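# Slide the wrapped bar lengthways under the sealing arm

## Task

Push or slide the film-covered bar over the tabletop until it lies along its length beneath the sealing arm, with that arm passing along the bar's central line.

## Robot and tools

Robot: two arms, left_arm and right_arm. Each carries a five-hinge-group robotic hand: right_arm has a right hand, left_arm a mirrored left hand. Measured bases in the scene frame: left_arm at (+0.034, +0.308, +0.012) m, quat_wxyz (+1.000, 0, 0, -0.013); right_arm at (+0.055, -0.297, +0.018) m, quat_wxyz (+1.000, 0, 0, +0.023). A two-camera stand is fixed behind the arms.

Scene frame: origin at table-top height, halfway between the arms' nominal bases. +z is up, +x points out over the table, and left_arm sits on the +y side. Arm names do not tell you which side of an image they appear on.

Hand point axes (right hand): +z runs along straight fingers toward the tips, +x crosses the palm away from the thumb, +y points out of the palm face (the face is at y = -0.062 m). On the left hand +x points toward the thumb instead. Straight fingertips reach about 0.12 m past the hand point. A rigid mast at the wrist on the palm side (x +0.05 to +0.10, z -0.16 to -0.11, out to y = +0.06 m; x sign flips on the left hand) can collide with things.

execute_actions(actions, cameras). actions is a list of up to 15 actions run one after another; each action lasts 0.5 s and is a table of up to 15 rows, one per 1/30 s control step. If fewer rows are given, the final row is repeated to fill the action. Every row is one flat list of 48 numbers, each in [-1, 1], covering both arms even if one is idle:
- 1-6: left_arm dx, dy, dz, rx, ry, rz.
- 7-22: left hand hinge goals.
- 23-24: left current_limit, speed.
- 25-30: right_arm dx, dy, dz, rx, ry, rz.
- 31-46: right hand hinge goals.
- 47-48: right current_limit, speed.

Arm numbers are offsets, not poses. They are measured along scene-frame axes from the arm's Hand target as it was when the action began. All rows of one action count from that same start, so rows do not stack within an action. A new action starts from the updated Hand target, so sending the same offset again moves further. Scale: 1.0 equals 0.6 m for dx, dy, dz and 180 degrees for rotation. rx, ry, rz form a single rotation vector, turning about the Hand target position. A translation longer than 1.0 is scaled down along its direction.

Hand numbers are absolute goals, not offsets. Each maps linearly between a hinge's two stops. Order: index_abd, index_mcp, index_pip, index_dip, middle_abd, middle_mcp, middle_pip, middle_dip, ring_abd, ring_mcp, ring_pip, ring_dip, thumb_cmc, thumb_axl, thumb_mcp, thumb_ipl.
Brackets give degrees at +1 / at -1, then the straight value:
- _abd: +60/-60, straight 0.00; +1 swings the finger away from the thumb.
- _mcp: +128/-18, straight -0.75.
- _pip: +108/-29, straight -0.58.
- _dip: +117/-21, straight -0.70.
- thumb_cmc: +120/-20, straight -0.71; +1 brings the thumb in front of the palm.
- thumb_axl: +140/-27, straight -0.68.
- thumb_mcp: +109/-69, straight -0.23.
- thumb_ipl: +108/-77, straight -0.17.

current_limit maps -1 to 0 mA and +1 to 550 mA, with 11 mA as the floor. speed sets hinge speed to (speed+1)/2 of 8.5 rad/s. Initial values are +0.4 and -0.6, and the last values sent persist. A zero in a hand column is a real goal. To leave a hand unchanged, copy back its hand_goal, hand_current_limit and hand_speed.

cameras: a list of names (cam_head_left, cam_head_right, cam_high, cam_low, cam_left_wrist, cam_right_wrist), ["all"], or []. If omitted or null, an empty actions list returns every camera and any other call returns none. A wrong name voids the call. All images are 672x504.

zoom_image(camera, region): enlarges part of that camera's latest image. region is [x0, y0, x1, y1] in pixels from the top-left, at most 504 by 504. It only works on cameras in the newest image set.

finished_scene(scene optional, value 1): ends the scene permanently. The bar must already be in place and stay there without the robot.

Results report each hand point's end_effector_position (m) and end_effector_quat_wxyz in the scene frame, plus Hand target, the pose the next offsets start from. Hand fields, one entry per motor in the hinge order:
- hand_goal: the goals in force.
- hand_measured: actual hinge positions on the same scale.
- hand_current_ma: positive pushes toward -1.
- hand_state: moving, goal, blocked or overload.

Also reported: joint torques (positive means toward larger joint angles; numbers 3 and 4 wrap at ±28 N m), joint velocities ("within noise" when still) and end_effector_position at some intermediate steps. Reported poses can be a few centimetres off.

Motion behaviour: commanded orientation is limited each step to within 40 degrees of the current one. The hand often stops short of the target. Waiting will not close the gap; send the remaining distance as a further offset. The hand also droops under the arm's weight, so aim higher if needed. Very small moves may not start. To stop pushing on something, set the target back beyond where the hand now sits.

Avoid:
- Knocking or pushing anything off the table.
- Slamming into fixed or heavy objects.
- Dropping things from height.
- Any contact between the two arms, including one hand squeezing the other.
- Motor overheating: a MOTOR HOT warning appears at 85 °C; at 100 °C the arm goes limp for 30-60 s.
- Hand currents of 495 mA or more held for 5 s, which shut that motor down for 10 s.

Hand commands sent while an arm is stopped are lost. Brief outside shoves may move loose objects. Smooth, low-effort motion is preferred.

Each tool is called after "Call:" by a JSON object that holds its "name" and its "arguments", one argument or row to a line.

## Session

Call:
{"name": "execute_actions", "arguments": {
  "actions": []
}}

Scene clock: 0.00 s.
left_arm: end_effector_position=(+0.6636, +0.4044, +0.2570) hand_goal=(+0.000, -0.754, -0.576, -0.696, +0.000, -0.754, -0.576, -0.696, +0.000, -0.754, -0.576, -0.696, -0.714, -0.678, -0.226, -0.168) hand_measured=(+0.000, -0.754, -0.576, -0.696, +0.000, -0.754, -0.576, -0.696, +0.000, -0.754, -0.576, -0.696, -0.714, -0.678, -0.226, -0.168) hand_current_ma=(+0, +0, +0, +0, +0, +0, +0, +0, +0, +0, +0, +0, +0, +0, +0, +0) hand_state=(goal, goal, goal, goal, goal, goal, goal, goal, goal, goal, goal, goal, goal, goal, goal, goal) hand_current_limit=0.40 hand_speed=-0.60 end_effector_quat_wxyz=(-0.163, +0.507, +0.798, +0.281) | right_arm: end_effector_position=(+0.4229, -0.2573, +0.3653) hand_goal=(+0.000, -0.754, -0.576, -0.696, +0.000, -0.754, -0.576, -0.696, +0.000, -0.754, -0.576, -0.696, -0.714, -0.678, -0.226, -0.168) hand_measured=(+0.000, -0.754, -0.576, -0.696, +0.000, -0.754, -0.576, -0.696, +0.000, -0.754, -0.576, -0.696, -0.714, -0.678, -0.226, -0.168) hand_current_ma=(+0, +0, +0, +0, +0, +0, +0, +0, +0, +0, +0, +0, +0, +0, +0, +0) hand_state=(goal, goal, goal, goal, goal, goal, goal, goal, goal, goal, goal, goal, goal, goal, goal, goal) hand_current_limit=0.40 hand_speed=-0.60 end_effector_quat_wxyz=(+0.282, +0.643, +0.695, +0.157)
Joint positions: left_arm=[-0.069 1.837 1.684 -1.46 -0.66 -0.549] | right_arm=[0.329 0.755 0.896 -1.147 0.36 0.191]
Joint velocities: within noise
Joint torques (N m): no reading
Motor temperatures (°C): left_arm=[36 32 35 34 34 32] | right_arm=[38 38 34 36 38 32]
Heat: left arm: hottest waist 36 °C; right arm: hottest waist 38 °C.
Hand target: left_arm +0.6686, +0.4040, +0.2734; -0.148, +0.502, +0.802, +0.288 | right_arm +0.4253, -0.2563, +0.3782; +0.287, +0.642, +0.691, +0.167

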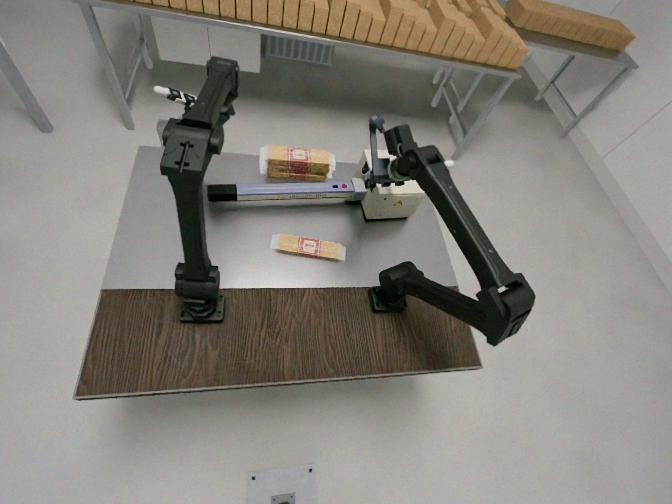

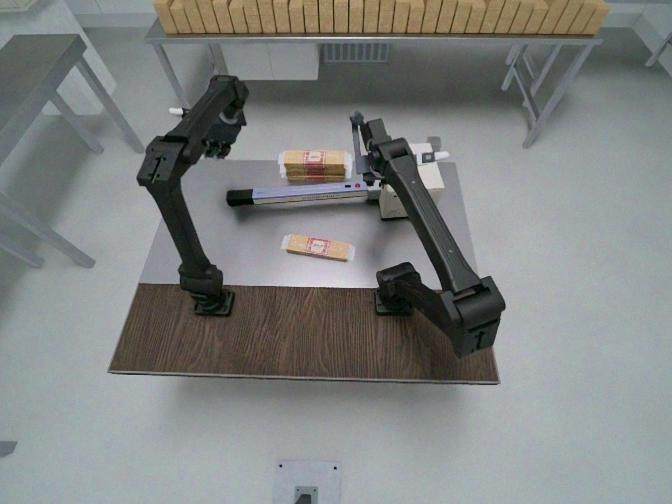

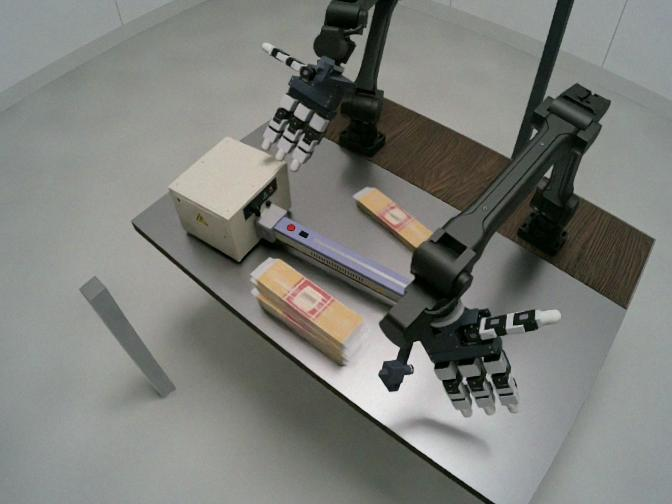

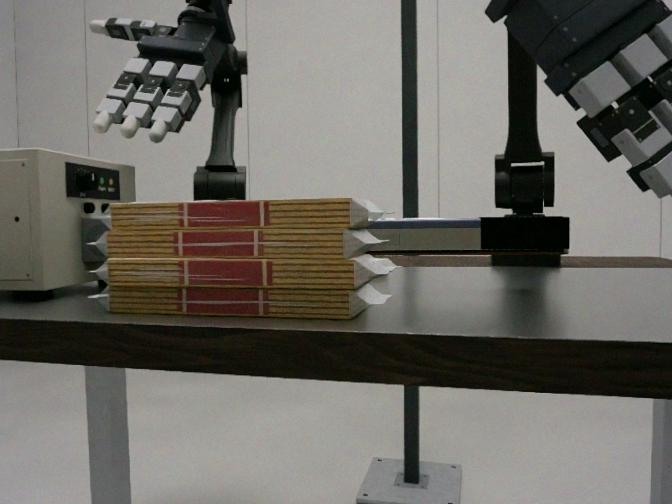

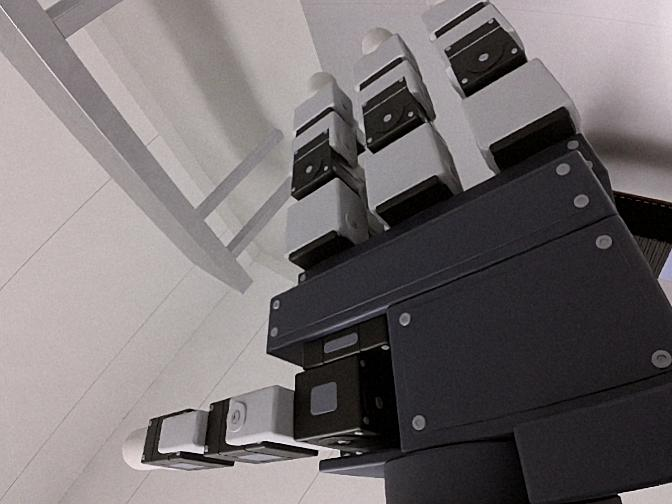

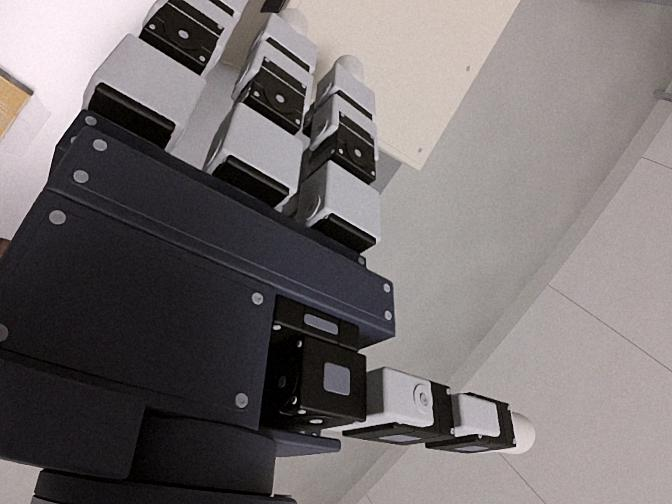

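Call:
{"name": "zoom_image", "arguments": {
  "camera": "cam_head_left",
  "region": [190, 130, 440, 320]
}}

Call:
{"name": "zoom_image", "arguments": {
  "camera": "cam_head_right",
  "region": [200, 130, 460, 320]
}}

Call:
{"name": "zoom_image", "arguments": {
  "camera": "cam_high",
  "region": [160, 120, 480, 370]
}}

Call:
{"name": "zoom_image", "arguments": {
  "camera": "cam_low",
  "region": [200, 160, 600, 340]
}}

Scaled by 2.016 from the camera's 672x504 image, which has a finer 960x720 frame.

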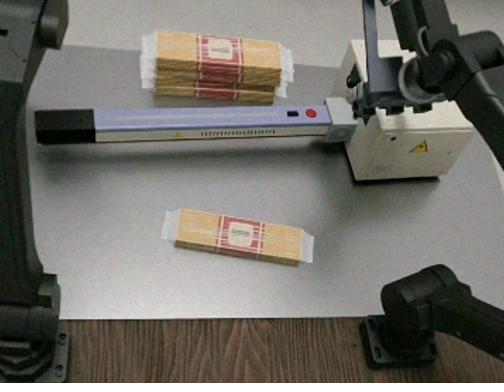

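Scaled by 1.938 from the camera's 672x504 image, which has a finer 960x720 frame.

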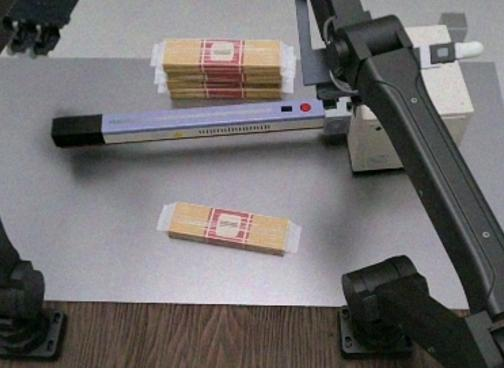

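Scaled by 1.575 from the camera's 672x504 image, which has a finer 960x720 frame.

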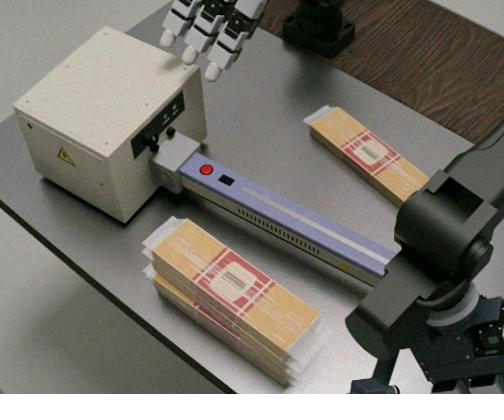

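Scaled by 1.260 from the camera's 672x504 image, which has a finer 960x720 frame.

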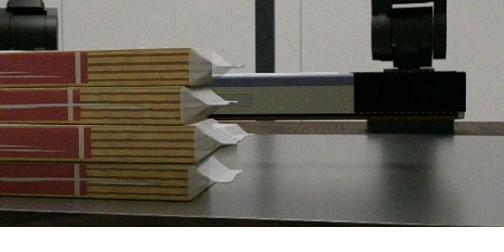

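Call:
{"name": "execute_actions", "arguments": {
  "actions": [
    [[0,0,0,0,0,0,0,-0.754,-0.576,-0.696,0,-0.754,-0.576,-0.696,0,-0.754,-0.576,-0.696,-0.714,-0.678,-0.226,-0.168,0.4,-0.6,-0.10,0.07,0,0.0135,0.025,0.0024,0,-0.754,-0.576,-0.696,0,-0.754,-0.576,-0.696,0,-0.754,-0.576,-0.696,-0.714,-0.678,-0.226,-0.168,0.4,-0.6]],
    [[0,0,0,0,0,0,0,-0.754,-0.576,-0.696,0,-0.754,-0.576,-0.696,0,-0.754,-0.576,-0.696,-0.714,-0.678,-0.226,-0.168,0.4,-0.6,-0.13,0.11,-0.05,0.0135,0.025,0.0024,0,-0.754,-0.576,-0.696,0,-0.754,-0.576,-0.696,0,-0.754,-0.576,-0.696,-0.714,-0.678,-0.226,-0.168,0.4,-0.6]],
    [[0,0,0,0,0,0,0,-0.754,-0.576,-0.696,0,-0.754,-0.576,-0.696,0,-0.754,-0.576,-0.696,-0.714,-0.678,-0.226,-0.168,0.4,-0.6,-0.10,0.10,-0.09,0.0135,0.025,0.0024,0,-0.754,-0.576,-0.696,0,-0.754,-0.576,-0.696,0,-0.754,-0.576,-0.696,-0.714,-0.678,-0.226,-0.168,0.4,-0.6]]
  ],
  "cameras": ["all"]
}}

Scene clock: 27.87 s.
left_arm: end_effector_position=(+0.6636, +0.4044, +0.2570) hand_goal=(+0.000, -0.754, -0.576, -0.696, +0.000, -0.754, -0.576, -0.696, +0.000, -0.754, -0.576, -0.696, -0.714, -0.678, -0.226, -0.168) hand_measured=(+0.000, -0.754, -0.576, -0.696, +0.000, -0.754, -0.576, -0.696, +0.000, -0.754, -0.576, -0.696, -0.714, -0.678, -0.224, -0.168) hand_current_ma=(+0, +1, -1, +0, +0, +1, -1, +0, +0, +1, -1, +0, +0, +1, +2, +0) hand_state=(goal, goal, goal, goal, goal, goal, goal, goal, goal, goal, goal, goal, goal, goal, goal, goal) hand_current_limit=0.40 hand_speed=-0.60 end_effector_quat_wxyz=(-0.163, +0.507, +0.798, +0.281) | right_arm: end_effector_position=(+0.2281, -0.0937, +0.2906) hand_goal=(+0.000, -0.754, -0.576, -0.696, +0.000, -0.754, -0.576, -0.696, +0.000, -0.754, -0.576, -0.696, -0.714, -0.678, -0.226, -0.168) hand_measured=(+0.000, -0.756, -0.576, -0.696, +0.000, -0.756, -0.576, -0.696, +0.000, -0.756, -0.576, -0.696, -0.716, -0.678, -0.224, -0.168) hand_current_ma=(+0, -11, -3, +0, +0, -9, -3, +0, +0, -9, -3, +0, -13, +4, +14, +2) hand_state=(goal, goal, goal, goal, goal, goal, goal, goal, goal, goal, goal, goal, goal, goal, goal, goal) hand_current_limit=0.40 hand_speed=-0.60 end_effector_quat_wxyz=(+0.163, +0.663, +0.719, +0.132)
Joint positions: left_arm=[-0.069 1.837 1.684 -1.46 -0.66 -0.549] | right_arm=[1.423 0.905 0.901 -1.55 0.422 1.385]
Joint torques (N m): left_arm=[-0.73 -14.74 10.71 0.2 -0.87 -0.02] | right_arm=[0.15 -3.96 10.29 0.47 0.62 0.1]
Motor temperatures (°C): left_arm=[35 35 42 34 35 32] | right_arm=[38 38 39 36 38 32]
Heat: left arm: hottest elbow 42 °C; right arm: hottest elbow 39 °C.
Hand target: left_arm +0.6686, +0.4040, +0.2734; -0.148, +0.502, +0.802, +0.288 | right_arm +0.2274, -0.0884, +0.2944; +0.161, +0.667, +0.715, +0.138
Off the commanded pose: left_arm 0.017 m, 2 deg | right_arm 0.007 m, 1 deg.
Step readings (end_effector_position of left_arm | right_arm):
0: (+0.6636, +0.4044, +0.2570) | (+0.4229, -0.2573, +0.3653)
1: (+0.6636, +0.4044, +0.2570) | (+0.4227, -0.2572, +0.3651)
2: (+0.6636, +0.4044, +0.2570) | (+0.4205, -0.2562, +0.3639)
4: (+0.6636, +0.4044, +0.2570) | (+0.4086, -0.2471, +0.3592)
8: (+0.6636, +0.4044, +0.2570) | (+0.3810, -0.2205, +0.3558)
15: (+0.6636, +0.4044, +0.2570) | (+0.3644, -0.2153, +0.3547)
16: (+0.6636, +0.4044, +0.2570) | (+0.3633, -0.2152, +0.3545)
17: (+0.6636, +0.4044, +0.2570) | (+0.3601, -0.2133, +0.3532)
19: (+0.6636, +0.4044, +0.2570) | (+0.3453, -0.1965, +0.3485)
23: (+0.6636, +0.4044, +0.2570) | (+0.3105, -0.1567, +0.3417)
30: (+0.6636, +0.4044, +0.2570) | (+0.2880, -0.1467, +0.3339)
31: (+0.6636, +0.4044, +0.2570) | (+0.2870, -0.1464, +0.3319)
32: (+0.6636, +0.4044, +0.2570) | (+0.2842, -0.1437, +0.3287)
34: (+0.6636, +0.4044, +0.2570) | (+0.2701, -0.1281, +0.3189)
38: (+0.6636, +0.4044, +0.2570) | (+0.2394, -0.0960, +0.3027)
45: (+0.6636, +0.4044, +0.2570) | (+0.2285, -0.0885, +0.2906)

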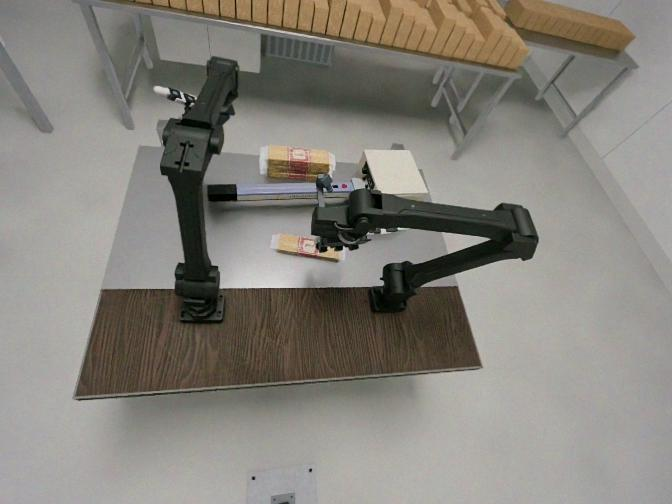

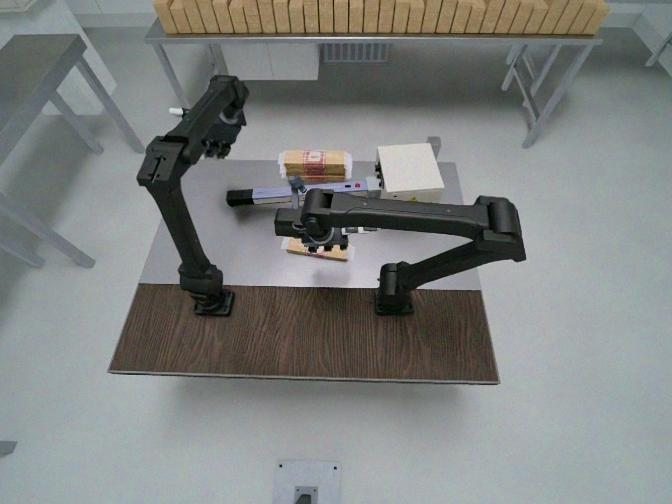

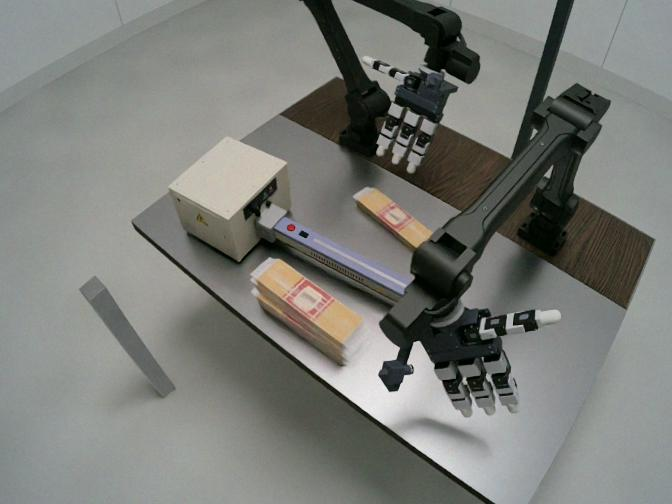

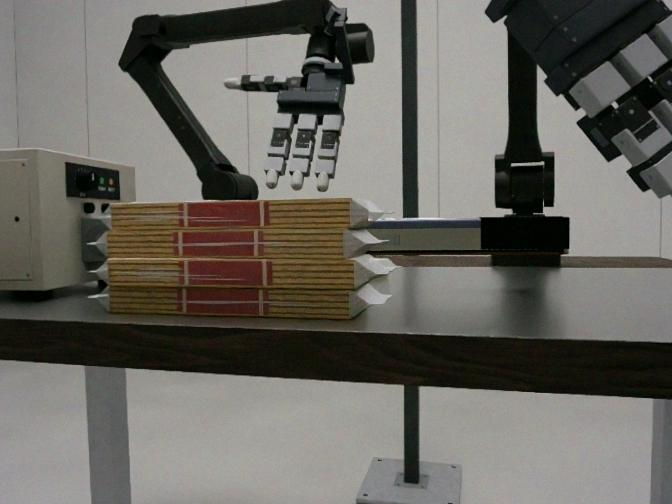

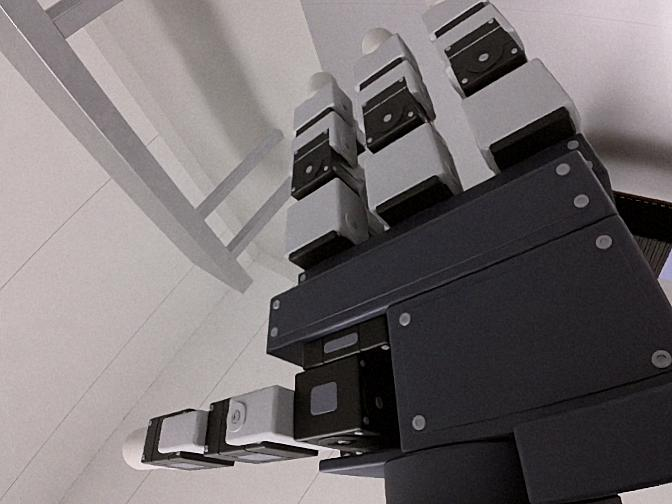

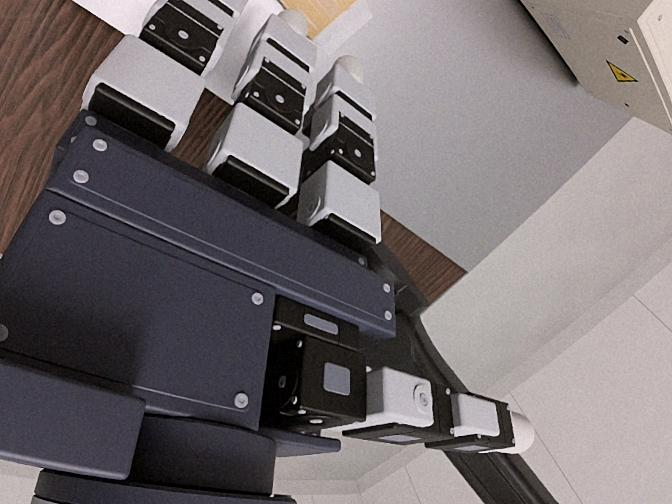

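Call:
{"name": "execute_actions", "arguments": {
  "actions": [
    [[0,0,0,0,0,0,0,-0.754,-0.576,-0.696,0,-0.754,-0.576,-0.696,0,-0.754,-0.576,-0.696,-0.714,-0.678,-0.226,-0.168,0.4,-0.6,-0.05,0.03,-0.05,0.0136,0.0248,0.0023,0,-0.754,-0.576,-0.696,0,-0.754,-0.576,-0.696,0,-0.754,-0.576,-0.696,-0.714,-0.678,-0.226,-0.168,0.4,-0.6]],
    [[0,0,0,0,0,0,0,-0.754,-0.576,-0.696,0,-0.754,-0.576,-0.696,0,-0.754,-0.576,-0.696,-0.714,-0.678,-0.226,-0.168,0.4,-0.6,-0.023,0.017,-0.11,0,0,0,0,-0.754,-0.576,-0.696,0,-0.754,-0.576,-0.696,0,-0.754,-0.576,-0.696,-0.714,-0.678,-0.226,-0.168,0.4,-0.6]]
  ],
  "cameras": ["cam_head_right","cam_head_left","cam_high","cam_low","cam_right_wrist"]
}}

Scene clock: 30.90 s.
left_arm: end_effector_position=(+0.6636, +0.4044, +0.2570) hand_goal=(+0.000, -0.754, -0.576, -0.696, +0.000, -0.754, -0.576, -0.696, +0.000, -0.754, -0.576, -0.696, -0.714, -0.678, -0.226, -0.168) hand_measured=(+0.000, -0.754, -0.576, -0.696, +0.000, -0.754, -0.576, -0.696, +0.000, -0.754, -0.576, -0.696, -0.714, -0.678, -0.224, -0.168) hand_current_ma=(+0, +1, -1, +0, +0, +1, -1, +0, +0, +1, -1, +0, +0, +1, +2, +0) hand_state=(goal, goal, goal, goal, goal, goal, goal, goal, goal, goal, goal, goal, goal, goal, goal, goal) hand_current_limit=0.40 hand_speed=-0.60 end_effector_quat_wxyz=(-0.163, +0.507, +0.798, +0.281) | right_arm: end_effector_position=(+0.1850, -0.0633, +0.1991) hand_goal=(+0.000, -0.754, -0.576, -0.696, +0.000, -0.754, -0.576, -0.696, +0.000, -0.754, -0.576, -0.696, -0.714, -0.678, -0.226, -0.168) hand_measured=(+0.000, -0.756, -0.576, -0.696, +0.000, -0.756, -0.576, -0.696, +0.000, -0.756, -0.576, -0.696, -0.716, -0.678, -0.224, -0.168) hand_current_ma=(+0, -10, -3, +0, +0, -8, -3, +0, +0, -8, -3, +0, -14, +4, +15, +2) hand_state=(goal, goal, goal, goal, goal, goal, goal, goal, goal, goal, goal, goal, goal, goal, goal, goal) hand_current_limit=0.40 hand_speed=-0.60 end_effector_quat_wxyz=(+0.120, +0.670, +0.722, +0.123)
Joint positions: left_arm=[-0.069 1.837 1.684 -1.46 -0.66 -0.549] | right_arm=[1.568 1.011 0.75 -1.307 0.346 1.538]
Joint torques (N m): left_arm=[-0.73 -14.86 10.71 0.28 -0.87 -0.02] | right_arm=[-0.32 -4.42 8.95 0.62 0.61 0.03]
Heat: left arm: hottest elbow 42 °C; right arm: hottest elbow 39 °C.
Hand target: left_arm +0.6686, +0.4040, +0.2734; -0.148, +0.502, +0.802, +0.288 | right_arm +0.1835, -0.0602, +0.1984; +0.118, +0.672, +0.720, +0.127
Off the commanded pose: left_arm 0.017 m, 2 deg | right_arm 0.003 m, 1 deg.
Step readings (end_effector_position of left_arm | right_arm):
0: (+0.6636, +0.4044, +0.2570) | (+0.2281, -0.0938, +0.2906)
1: (+0.6636, +0.4044, +0.2570) | (+0.2277, -0.0936, +0.2903)
2: (+0.6636, +0.4044, +0.2570) | (+0.2260, -0.0929, +0.2887)
4: (+0.6636, +0.4044, +0.2570) | (+0.2177, -0.0870, +0.2831)
8: (+0.6636, +0.4044, +0.2570) | (+0.2031, -0.0738, +0.2741)
15: (+0.6636, +0.4044, +0.2570) | (+0.1997, -0.0722, +0.2685)
16: (+0.6636, +0.4044, +0.2570) | (+0.1995, -0.0723, +0.2679)
17: (+0.6636, +0.4044, +0.2570) | (+0.1987, -0.0713, +0.2648)
19: (+0.6636, +0.4044, +0.2570) | (+0.1954, -0.0681, +0.2506)
23: (+0.6636, +0.4044, +0.2570) | (+0.1872, -0.0693, +0.2146)
30: (+0.6636, +0.4044, +0.2570) | (+0.1851, -0.0639, +0.1992)
Images, in order (width x height): cam_head_left 672x504, cam_head_right 672x504, cam_high 672x504, cam_low 672x504, cam_right_wrist 672x504.

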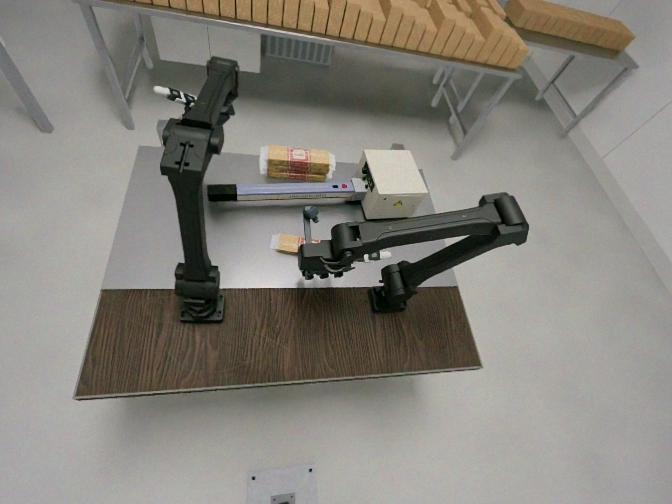

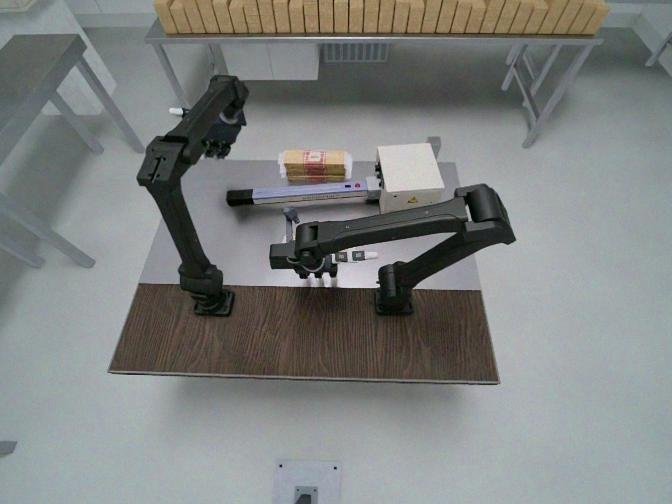

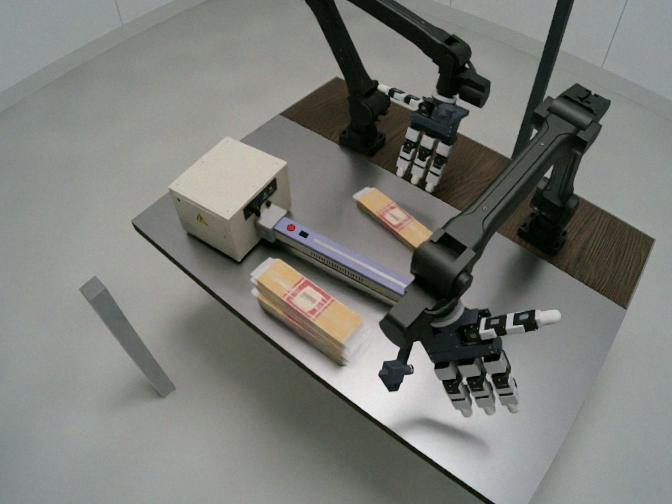

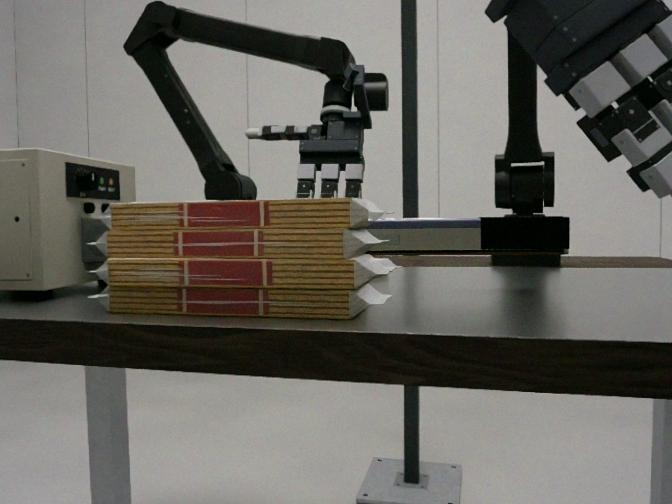

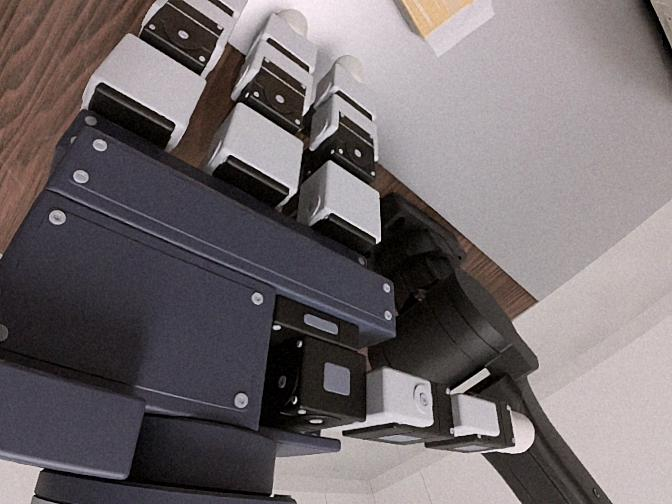

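Call:
{"name": "zoom_image", "arguments": {
  "camera": "cam_high",
  "region": [340, 80, 500, 250]
}}

Call:
{"name": "zoom_image", "arguments": {
  "camera": "cam_head_left",
  "region": [230, 190, 400, 320]
}}

Call:
{"name": "zoom_image", "arguments": {
  "camera": "cam_head_right",
  "region": [230, 190, 400, 320]
}}

Scaled by 2.965 from the camera's 672x504 image, which has a finer 960x720 frame.

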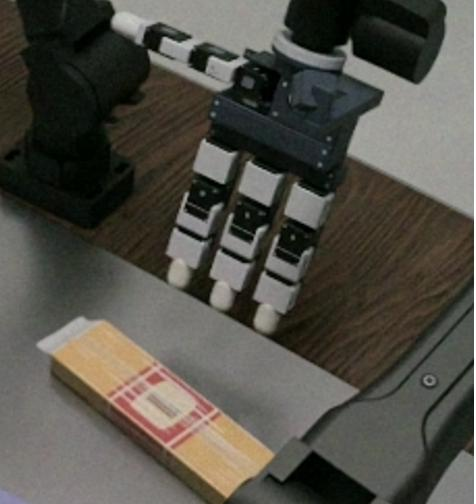

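Scaled by 2.965 from the camera's 672x504 image, which has a finer 960x720 frame.

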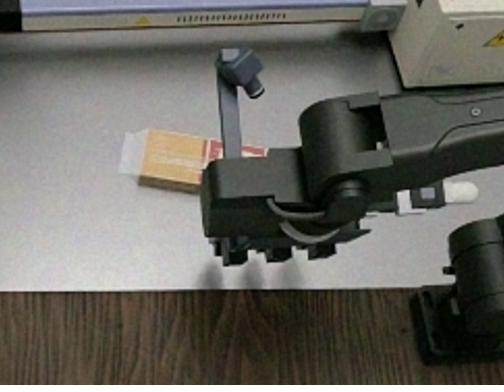

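Scaled by 2.965 from the camera's 672x504 image, which has a finer 960x720 frame.

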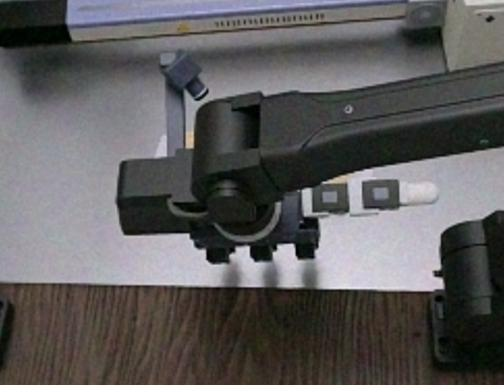

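Call:
{"name": "zoom_image", "arguments": {
  "camera": "cam_head_right",
  "region": [280, 240, 360, 310]
}}

Call:
{"name": "zoom_image", "arguments": {
  "camera": "cam_right_wrist",
  "region": [140, 0, 500, 240]
}}

Scaled by 6.300 from the camera's 672x504 image, which has a finer 960x720 frame.

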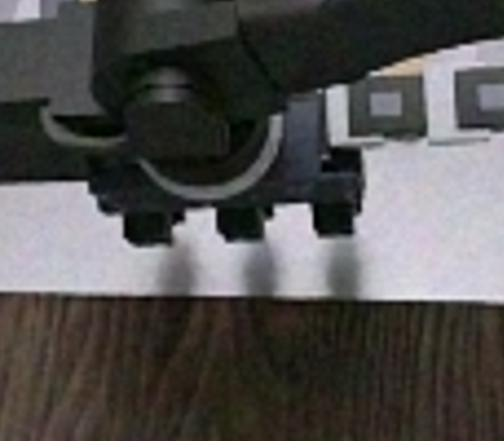

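Scaled by 1.400 from the camera's 672x504 image, which has a finer 960x720 frame.

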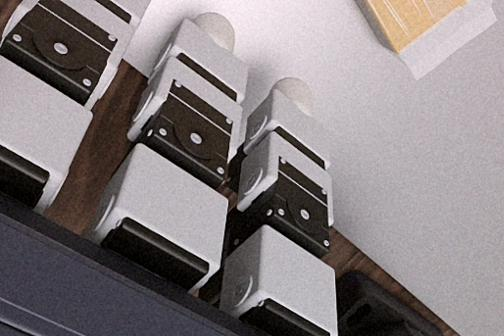

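Call:
{"name": "execute_actions", "arguments": {
  "actions": [
    [[0,0,0,0,0,0,0,-0.754,-0.576,-0.696,0,-0.754,-0.576,-0.696,0,-0.754,-0.576,-0.696,-0.714,-0.678,-0.226,-0.168,0.4,-0.6,0,0,-0.055,0,0,0,0,-0.754,-0.576,-0.696,0,-0.754,-0.576,-0.696,0,-0.754,-0.576,-0.696,-0.714,-0.678,-0.226,-0.168,0.4,-0.6]]
  ],
  "cameras": ["cam_head_right","cam_high","cam_right_wrist"]
}}

Call:
{"name": "zoom_image", "arguments": {
  "camera": "cam_high",
  "region": [340, 80, 500, 250]
}}

Call:
{"name": "zoom_image", "arguments": {
  "camera": "cam_right_wrist",
  "region": [140, 0, 500, 240]
}}

Scene clock: 36.90 s.
left_arm: end_effector_position=(+0.6636, +0.4044, +0.2570) hand_goal=(+0.000, -0.754, -0.576, -0.696, +0.000, -0.754, -0.576, -0.696, +0.000, -0.754, -0.576, -0.696, -0.714, -0.678, -0.226, -0.168) hand_measured=(+0.000, -0.754, -0.576, -0.696, +0.000, -0.754, -0.576, -0.696, +0.000, -0.754, -0.576, -0.696, -0.714, -0.678, -0.224, -0.168) hand_current_ma=(+0, +1, -1, +0, +0, +1, -1, +0, +0, +1, -1, +0, +0, +1, +2, +0) hand_state=(goal, goal, goal, goal, goal, goal, goal, goal, goal, goal, goal, goal, goal, goal, goal, goal) hand_current_limit=0.40 hand_speed=-0.60 end_effector_quat_wxyz=(-0.163, +0.507, +0.798, +0.281) | right_arm: end_effector_position=(+0.1846, -0.0617, +0.1680) hand_goal=(+0.000, -0.754, -0.576, -0.696, +0.000, -0.754, -0.576, -0.696, +0.000, -0.754, -0.576, -0.696, -0.714, -0.678, -0.226, -0.168) hand_measured=(+0.000, -0.756, -0.576, -0.696, +0.000, -0.756, -0.576, -0.696, +0.000, -0.756, -0.576, -0.696, -0.716, -0.678, -0.224, -0.168) hand_current_ma=(+0, -10, -3, +0, +0, -8, -3, +0, +0, -8, -3, +0, -14, +4, +15, +2) hand_state=(goal, goal, goal, goal, goal, goal, goal, goal, goal, goal, goal, goal, goal, goal, goal, goal) hand_current_limit=0.40 hand_speed=-0.60 end_effector_quat_wxyz=(+0.118, +0.670, +0.722, +0.126)
Joint positions: left_arm=[-0.069 1.837 1.684 -1.46 -0.66 -0.549] | right_arm=[1.57 1.044 0.685 -1.203 0.347 1.541]
Joint torques (N m): left_arm=[-0.73 -14.68 10.7 0.23 -0.87 -0.03] | right_arm=[0.03 -4.95 8.32 0.24 0.52 0.04]
Heat: left arm: hottest elbow 43 °C; right arm: hottest elbow 39 °C.
Hand target: left_arm +0.6686, +0.4040, +0.2734; -0.148, +0.502, +0.802, +0.288 | right_arm +0.1835, -0.0602, +0.1653; +0.118, +0.672, +0.720, +0.127
Off the commanded pose: left_arm 0.017 m, 2 deg | right_arm 0.003 m, 0 deg.
Step readings (end_effector_position of left_arm | right_arm):
0: (+0.6636, +0.4044, +0.2570) | (+0.1850, -0.0632, +0.1991)
1: (+0.6636, +0.4044, +0.2570) | (+0.1850, -0.0631, +0.1989)
2: (+0.6636, +0.4044, +0.2570) | (+0.1849, -0.0626, +0.1976)
4: (+0.6636, +0.4044, +0.2570) | (+0.1847, -0.0606, +0.1915)
8: (+0.6636, +0.4044, +0.2570) | (+0.1847, -0.0633, +0.1756)
15: (+0.6636, +0.4044, +0.2570) | (+0.1846, -0.0623, +0.1680)
Images, in order (width x height): cam_head_right 672x504, cam_high 672x504, cam_right_wrist 672x504.

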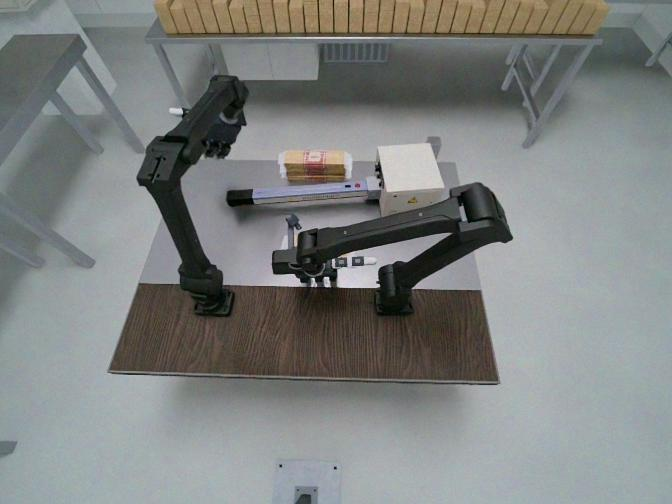

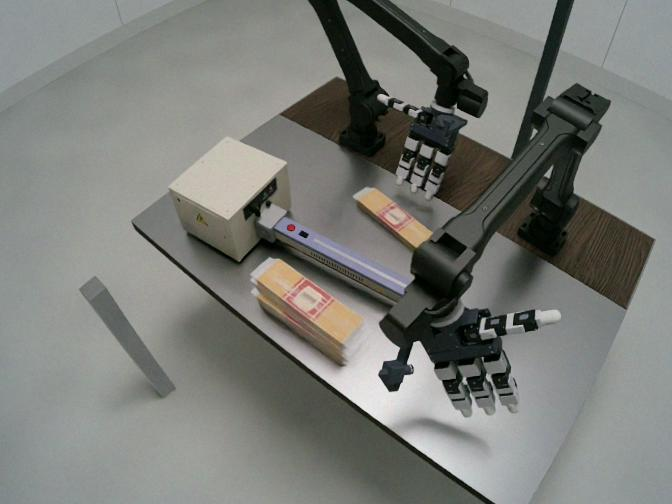

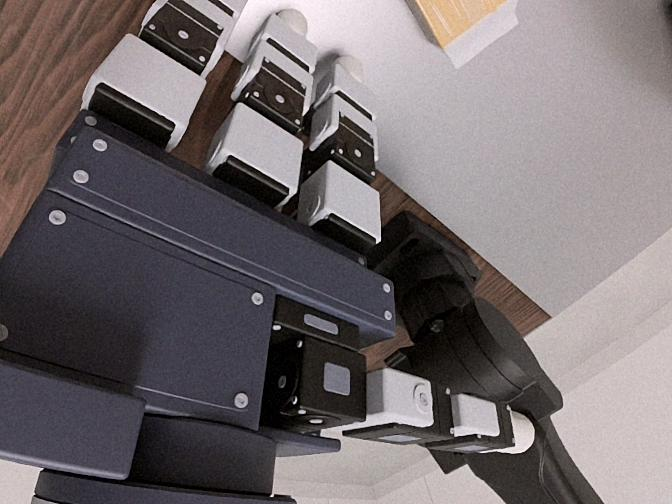

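Scaled by 2.965 from the camera's 672x504 image, which has a finer 960x720 frame.

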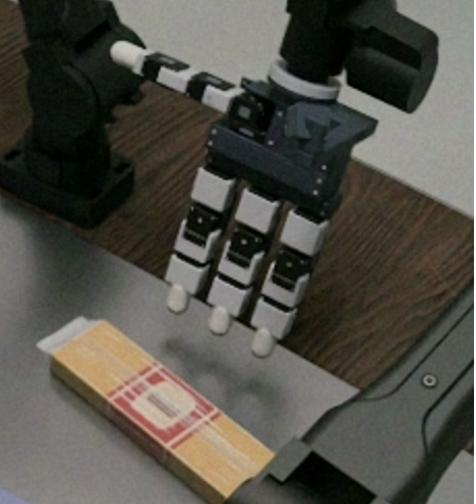

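Scaled by 1.400 from the camera's 672x504 image, which has a finer 960x720 frame.

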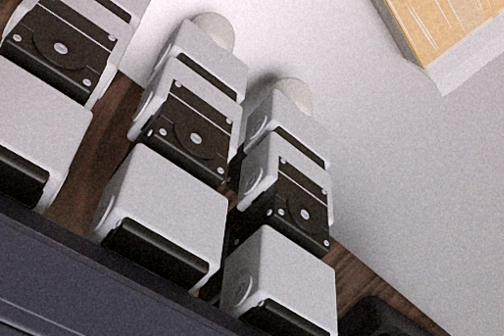

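Call:
{"name": "execute_actions", "arguments": {
  "actions": [
    [[0,0,0,0,0,0,0,-0.754,-0.576,-0.696,0,-0.754,-0.576,-0.696,0,-0.754,-0.576,-0.696,-0.714,-0.678,-0.226,-0.168,0.4,-0.6,0,0,-0.031,0,0,0,0,-0.754,-0.576,-0.696,0,-0.754,-0.576,-0.696,0,-0.754,-0.576,-0.696,-0.714,-0.678,-0.226,-0.168,0.4,-0.6]],
    [[0,0,0,0,0,0,0,-0.754,-0.576,-0.696,0,-0.754,-0.576,-0.696,0,-0.754,-0.576,-0.696,-0.714,-0.678,-0.226,-0.168,0.4,-0.6,0.05,0.003,0,0,0,0,0,-0.754,-0.576,-0.696,0,-0.754,-0.576,-0.696,0,-0.754,-0.576,-0.696,-0.714,-0.678,-0.226,-0.168,0.4,-0.6]]
  ],
  "cameras": ["cam_high","cam_low","cam_right_wrist"]
}}

Call:
{"name": "zoom_image", "arguments": {
  "camera": "cam_high",
  "region": [340, 80, 500, 250]
}}

Call:
{"name": "zoom_image", "arguments": {
  "camera": "cam_right_wrist",
  "region": [140, 0, 500, 240]
}}

Scene clock: 41.53 s.
left_arm: end_effector_position=(+0.6636, +0.4044, +0.2570) hand_goal=(+0.000, -0.754, -0.576, -0.696, +0.000, -0.754, -0.576, -0.696, +0.000, -0.754, -0.576, -0.696, -0.714, -0.678, -0.226, -0.168) hand_measured=(+0.000, -0.754, -0.576, -0.696, +0.000, -0.754, -0.576, -0.696, +0.000, -0.754, -0.576, -0.696, -0.714, -0.678, -0.224, -0.168) hand_current_ma=(+0, +1, -1, +0, +0, +1, -1, +0, +0, +1, -1, +0, +0, +1, +2, +0) hand_state=(goal, goal, goal, goal, goal, goal, goal, goal, goal, goal, goal, goal, goal, goal, goal, goal) hand_current_limit=0.40 hand_speed=-0.60 end_effector_quat_wxyz=(-0.163, +0.507, +0.798, +0.281) | right_arm: end_effector_position=(+0.2118, -0.0585, +0.1510) hand_goal=(+0.000, -0.754, -0.576, -0.696, +0.000, -0.754, -0.576, -0.696, +0.000, -0.754, -0.576, -0.696, -0.714, -0.678, -0.226, -0.168) hand_measured=(+0.000, -0.756, -0.576, -0.696, +0.000, -0.756, -0.576, -0.696, -0.002, -0.756, -0.576, -0.696, -0.716, -0.678, -0.224, -0.168) hand_current_ma=(+0, -11, -3, +0, +0, -9, -3, +0, -7, -10, -3, +0, -14, +4, +15, +2) hand_state=(goal, goal, goal, goal, goal, goal, goal, goal, goal, goal, goal, goal, goal, goal, goal, goal) hand_current_limit=0.40 hand_speed=-0.60 end_effector_quat_wxyz=(+0.117, +0.674, +0.718, +0.130)
Joint positions: left_arm=[-0.069 1.837 1.684 -1.46 -0.66 -0.549] | right_arm=[1.463 1.067 0.65 -1.1 0.348 1.437]
Joint torques (N m): left_arm=[-0.85 -14.74 10.71 0.25 -0.86 -0.02] | right_arm=[-1.2 -5.36 7.76 0.9 0.31 -0.17]
Heat: left arm: hottest elbow 43 °C; right arm: hottest elbow 40 °C.
Hand target: left_arm +0.6686, +0.4040, +0.2734; -0.148, +0.502, +0.802, +0.288 | right_arm +0.2135, -0.0583, +0.1467; +0.118, +0.672, +0.720, +0.128
Off the commanded pose: left_arm 0.017 m, 2 deg | right_arm 0.005 m, 0 deg.
Step readings (end_effector_position of left_arm | right_arm):
0: (+0.6636, +0.4044, +0.2570) | (+0.1846, -0.0617, +0.1680)
1: (+0.6636, +0.4044, +0.2570) | (+0.1846, -0.0616, +0.1679)
2: (+0.6636, +0.4044, +0.2570) | (+0.1846, -0.0613, +0.1672)
4: (+0.6636, +0.4044, +0.2570) | (+0.1846, -0.0599, +0.1638)
8: (+0.6636, +0.4044, +0.2570) | (+0.1846, -0.0613, +0.1545)
15: (+0.6636, +0.4044, +0.2570) | (+0.1846, -0.0613, +0.1504)
16: (+0.6636, +0.4044, +0.2570) | (+0.1847, -0.0611, +0.1503)
17: (+0.6636, +0.4044, +0.2570) | (+0.1855, -0.0607, +0.1503)
19: (+0.6636, +0.4044, +0.2570) | (+0.1910, -0.0599, +0.1503)
23: (+0.6636, +0.4044, +0.2570) | (+0.2061, -0.0623, +0.1506)
30: (+0.6636, +0.4044, +0.2570) | (+0.2112, -0.0597, +0.1509)
Images, in order (width x height): cam_high 672x504, cam_low 672x504, cam_right_wrist 672x504.

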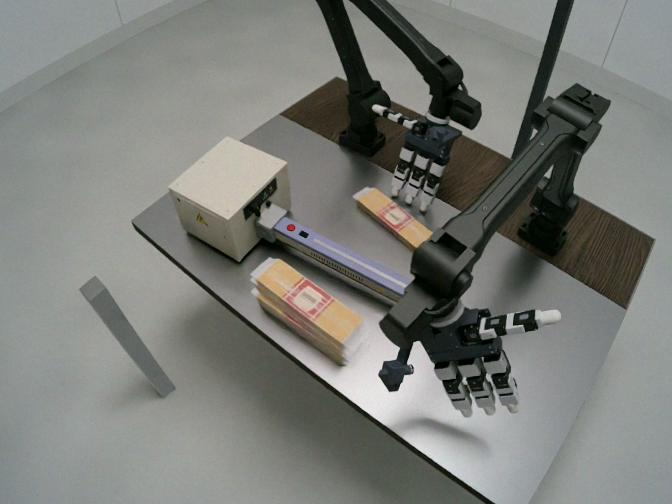

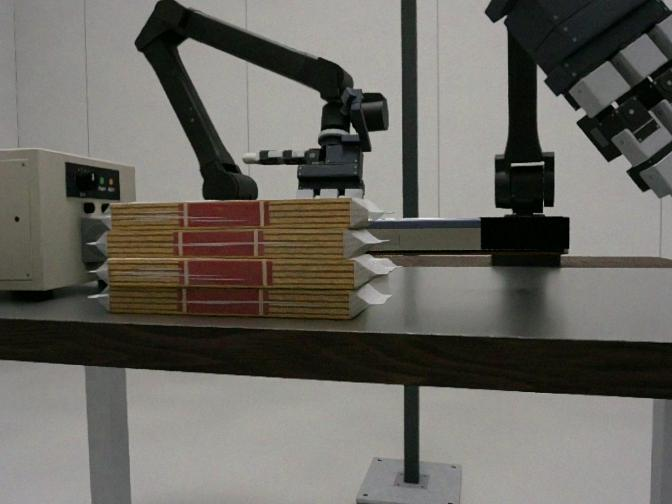

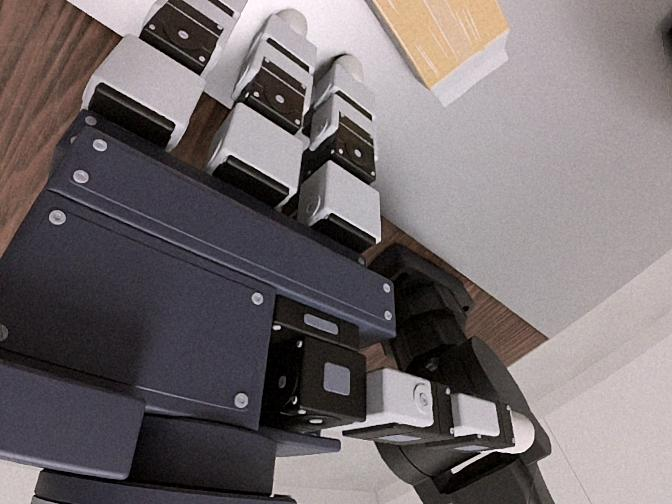

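Scaled by 2.965 from the camera's 672x504 image, which has a finer 960x720 frame.

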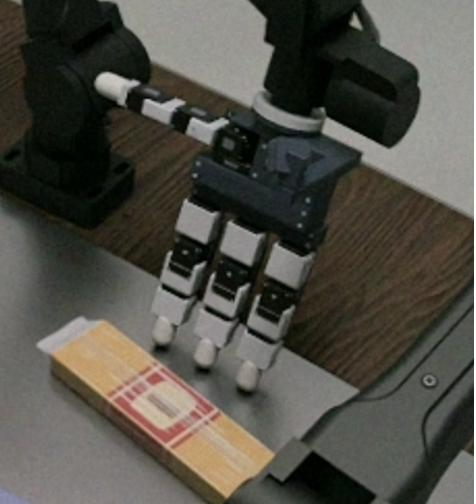

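Scaled by 1.400 from the camera's 672x504 image, which has a finer 960x720 frame.

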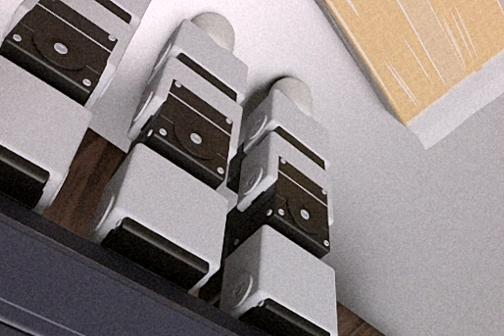

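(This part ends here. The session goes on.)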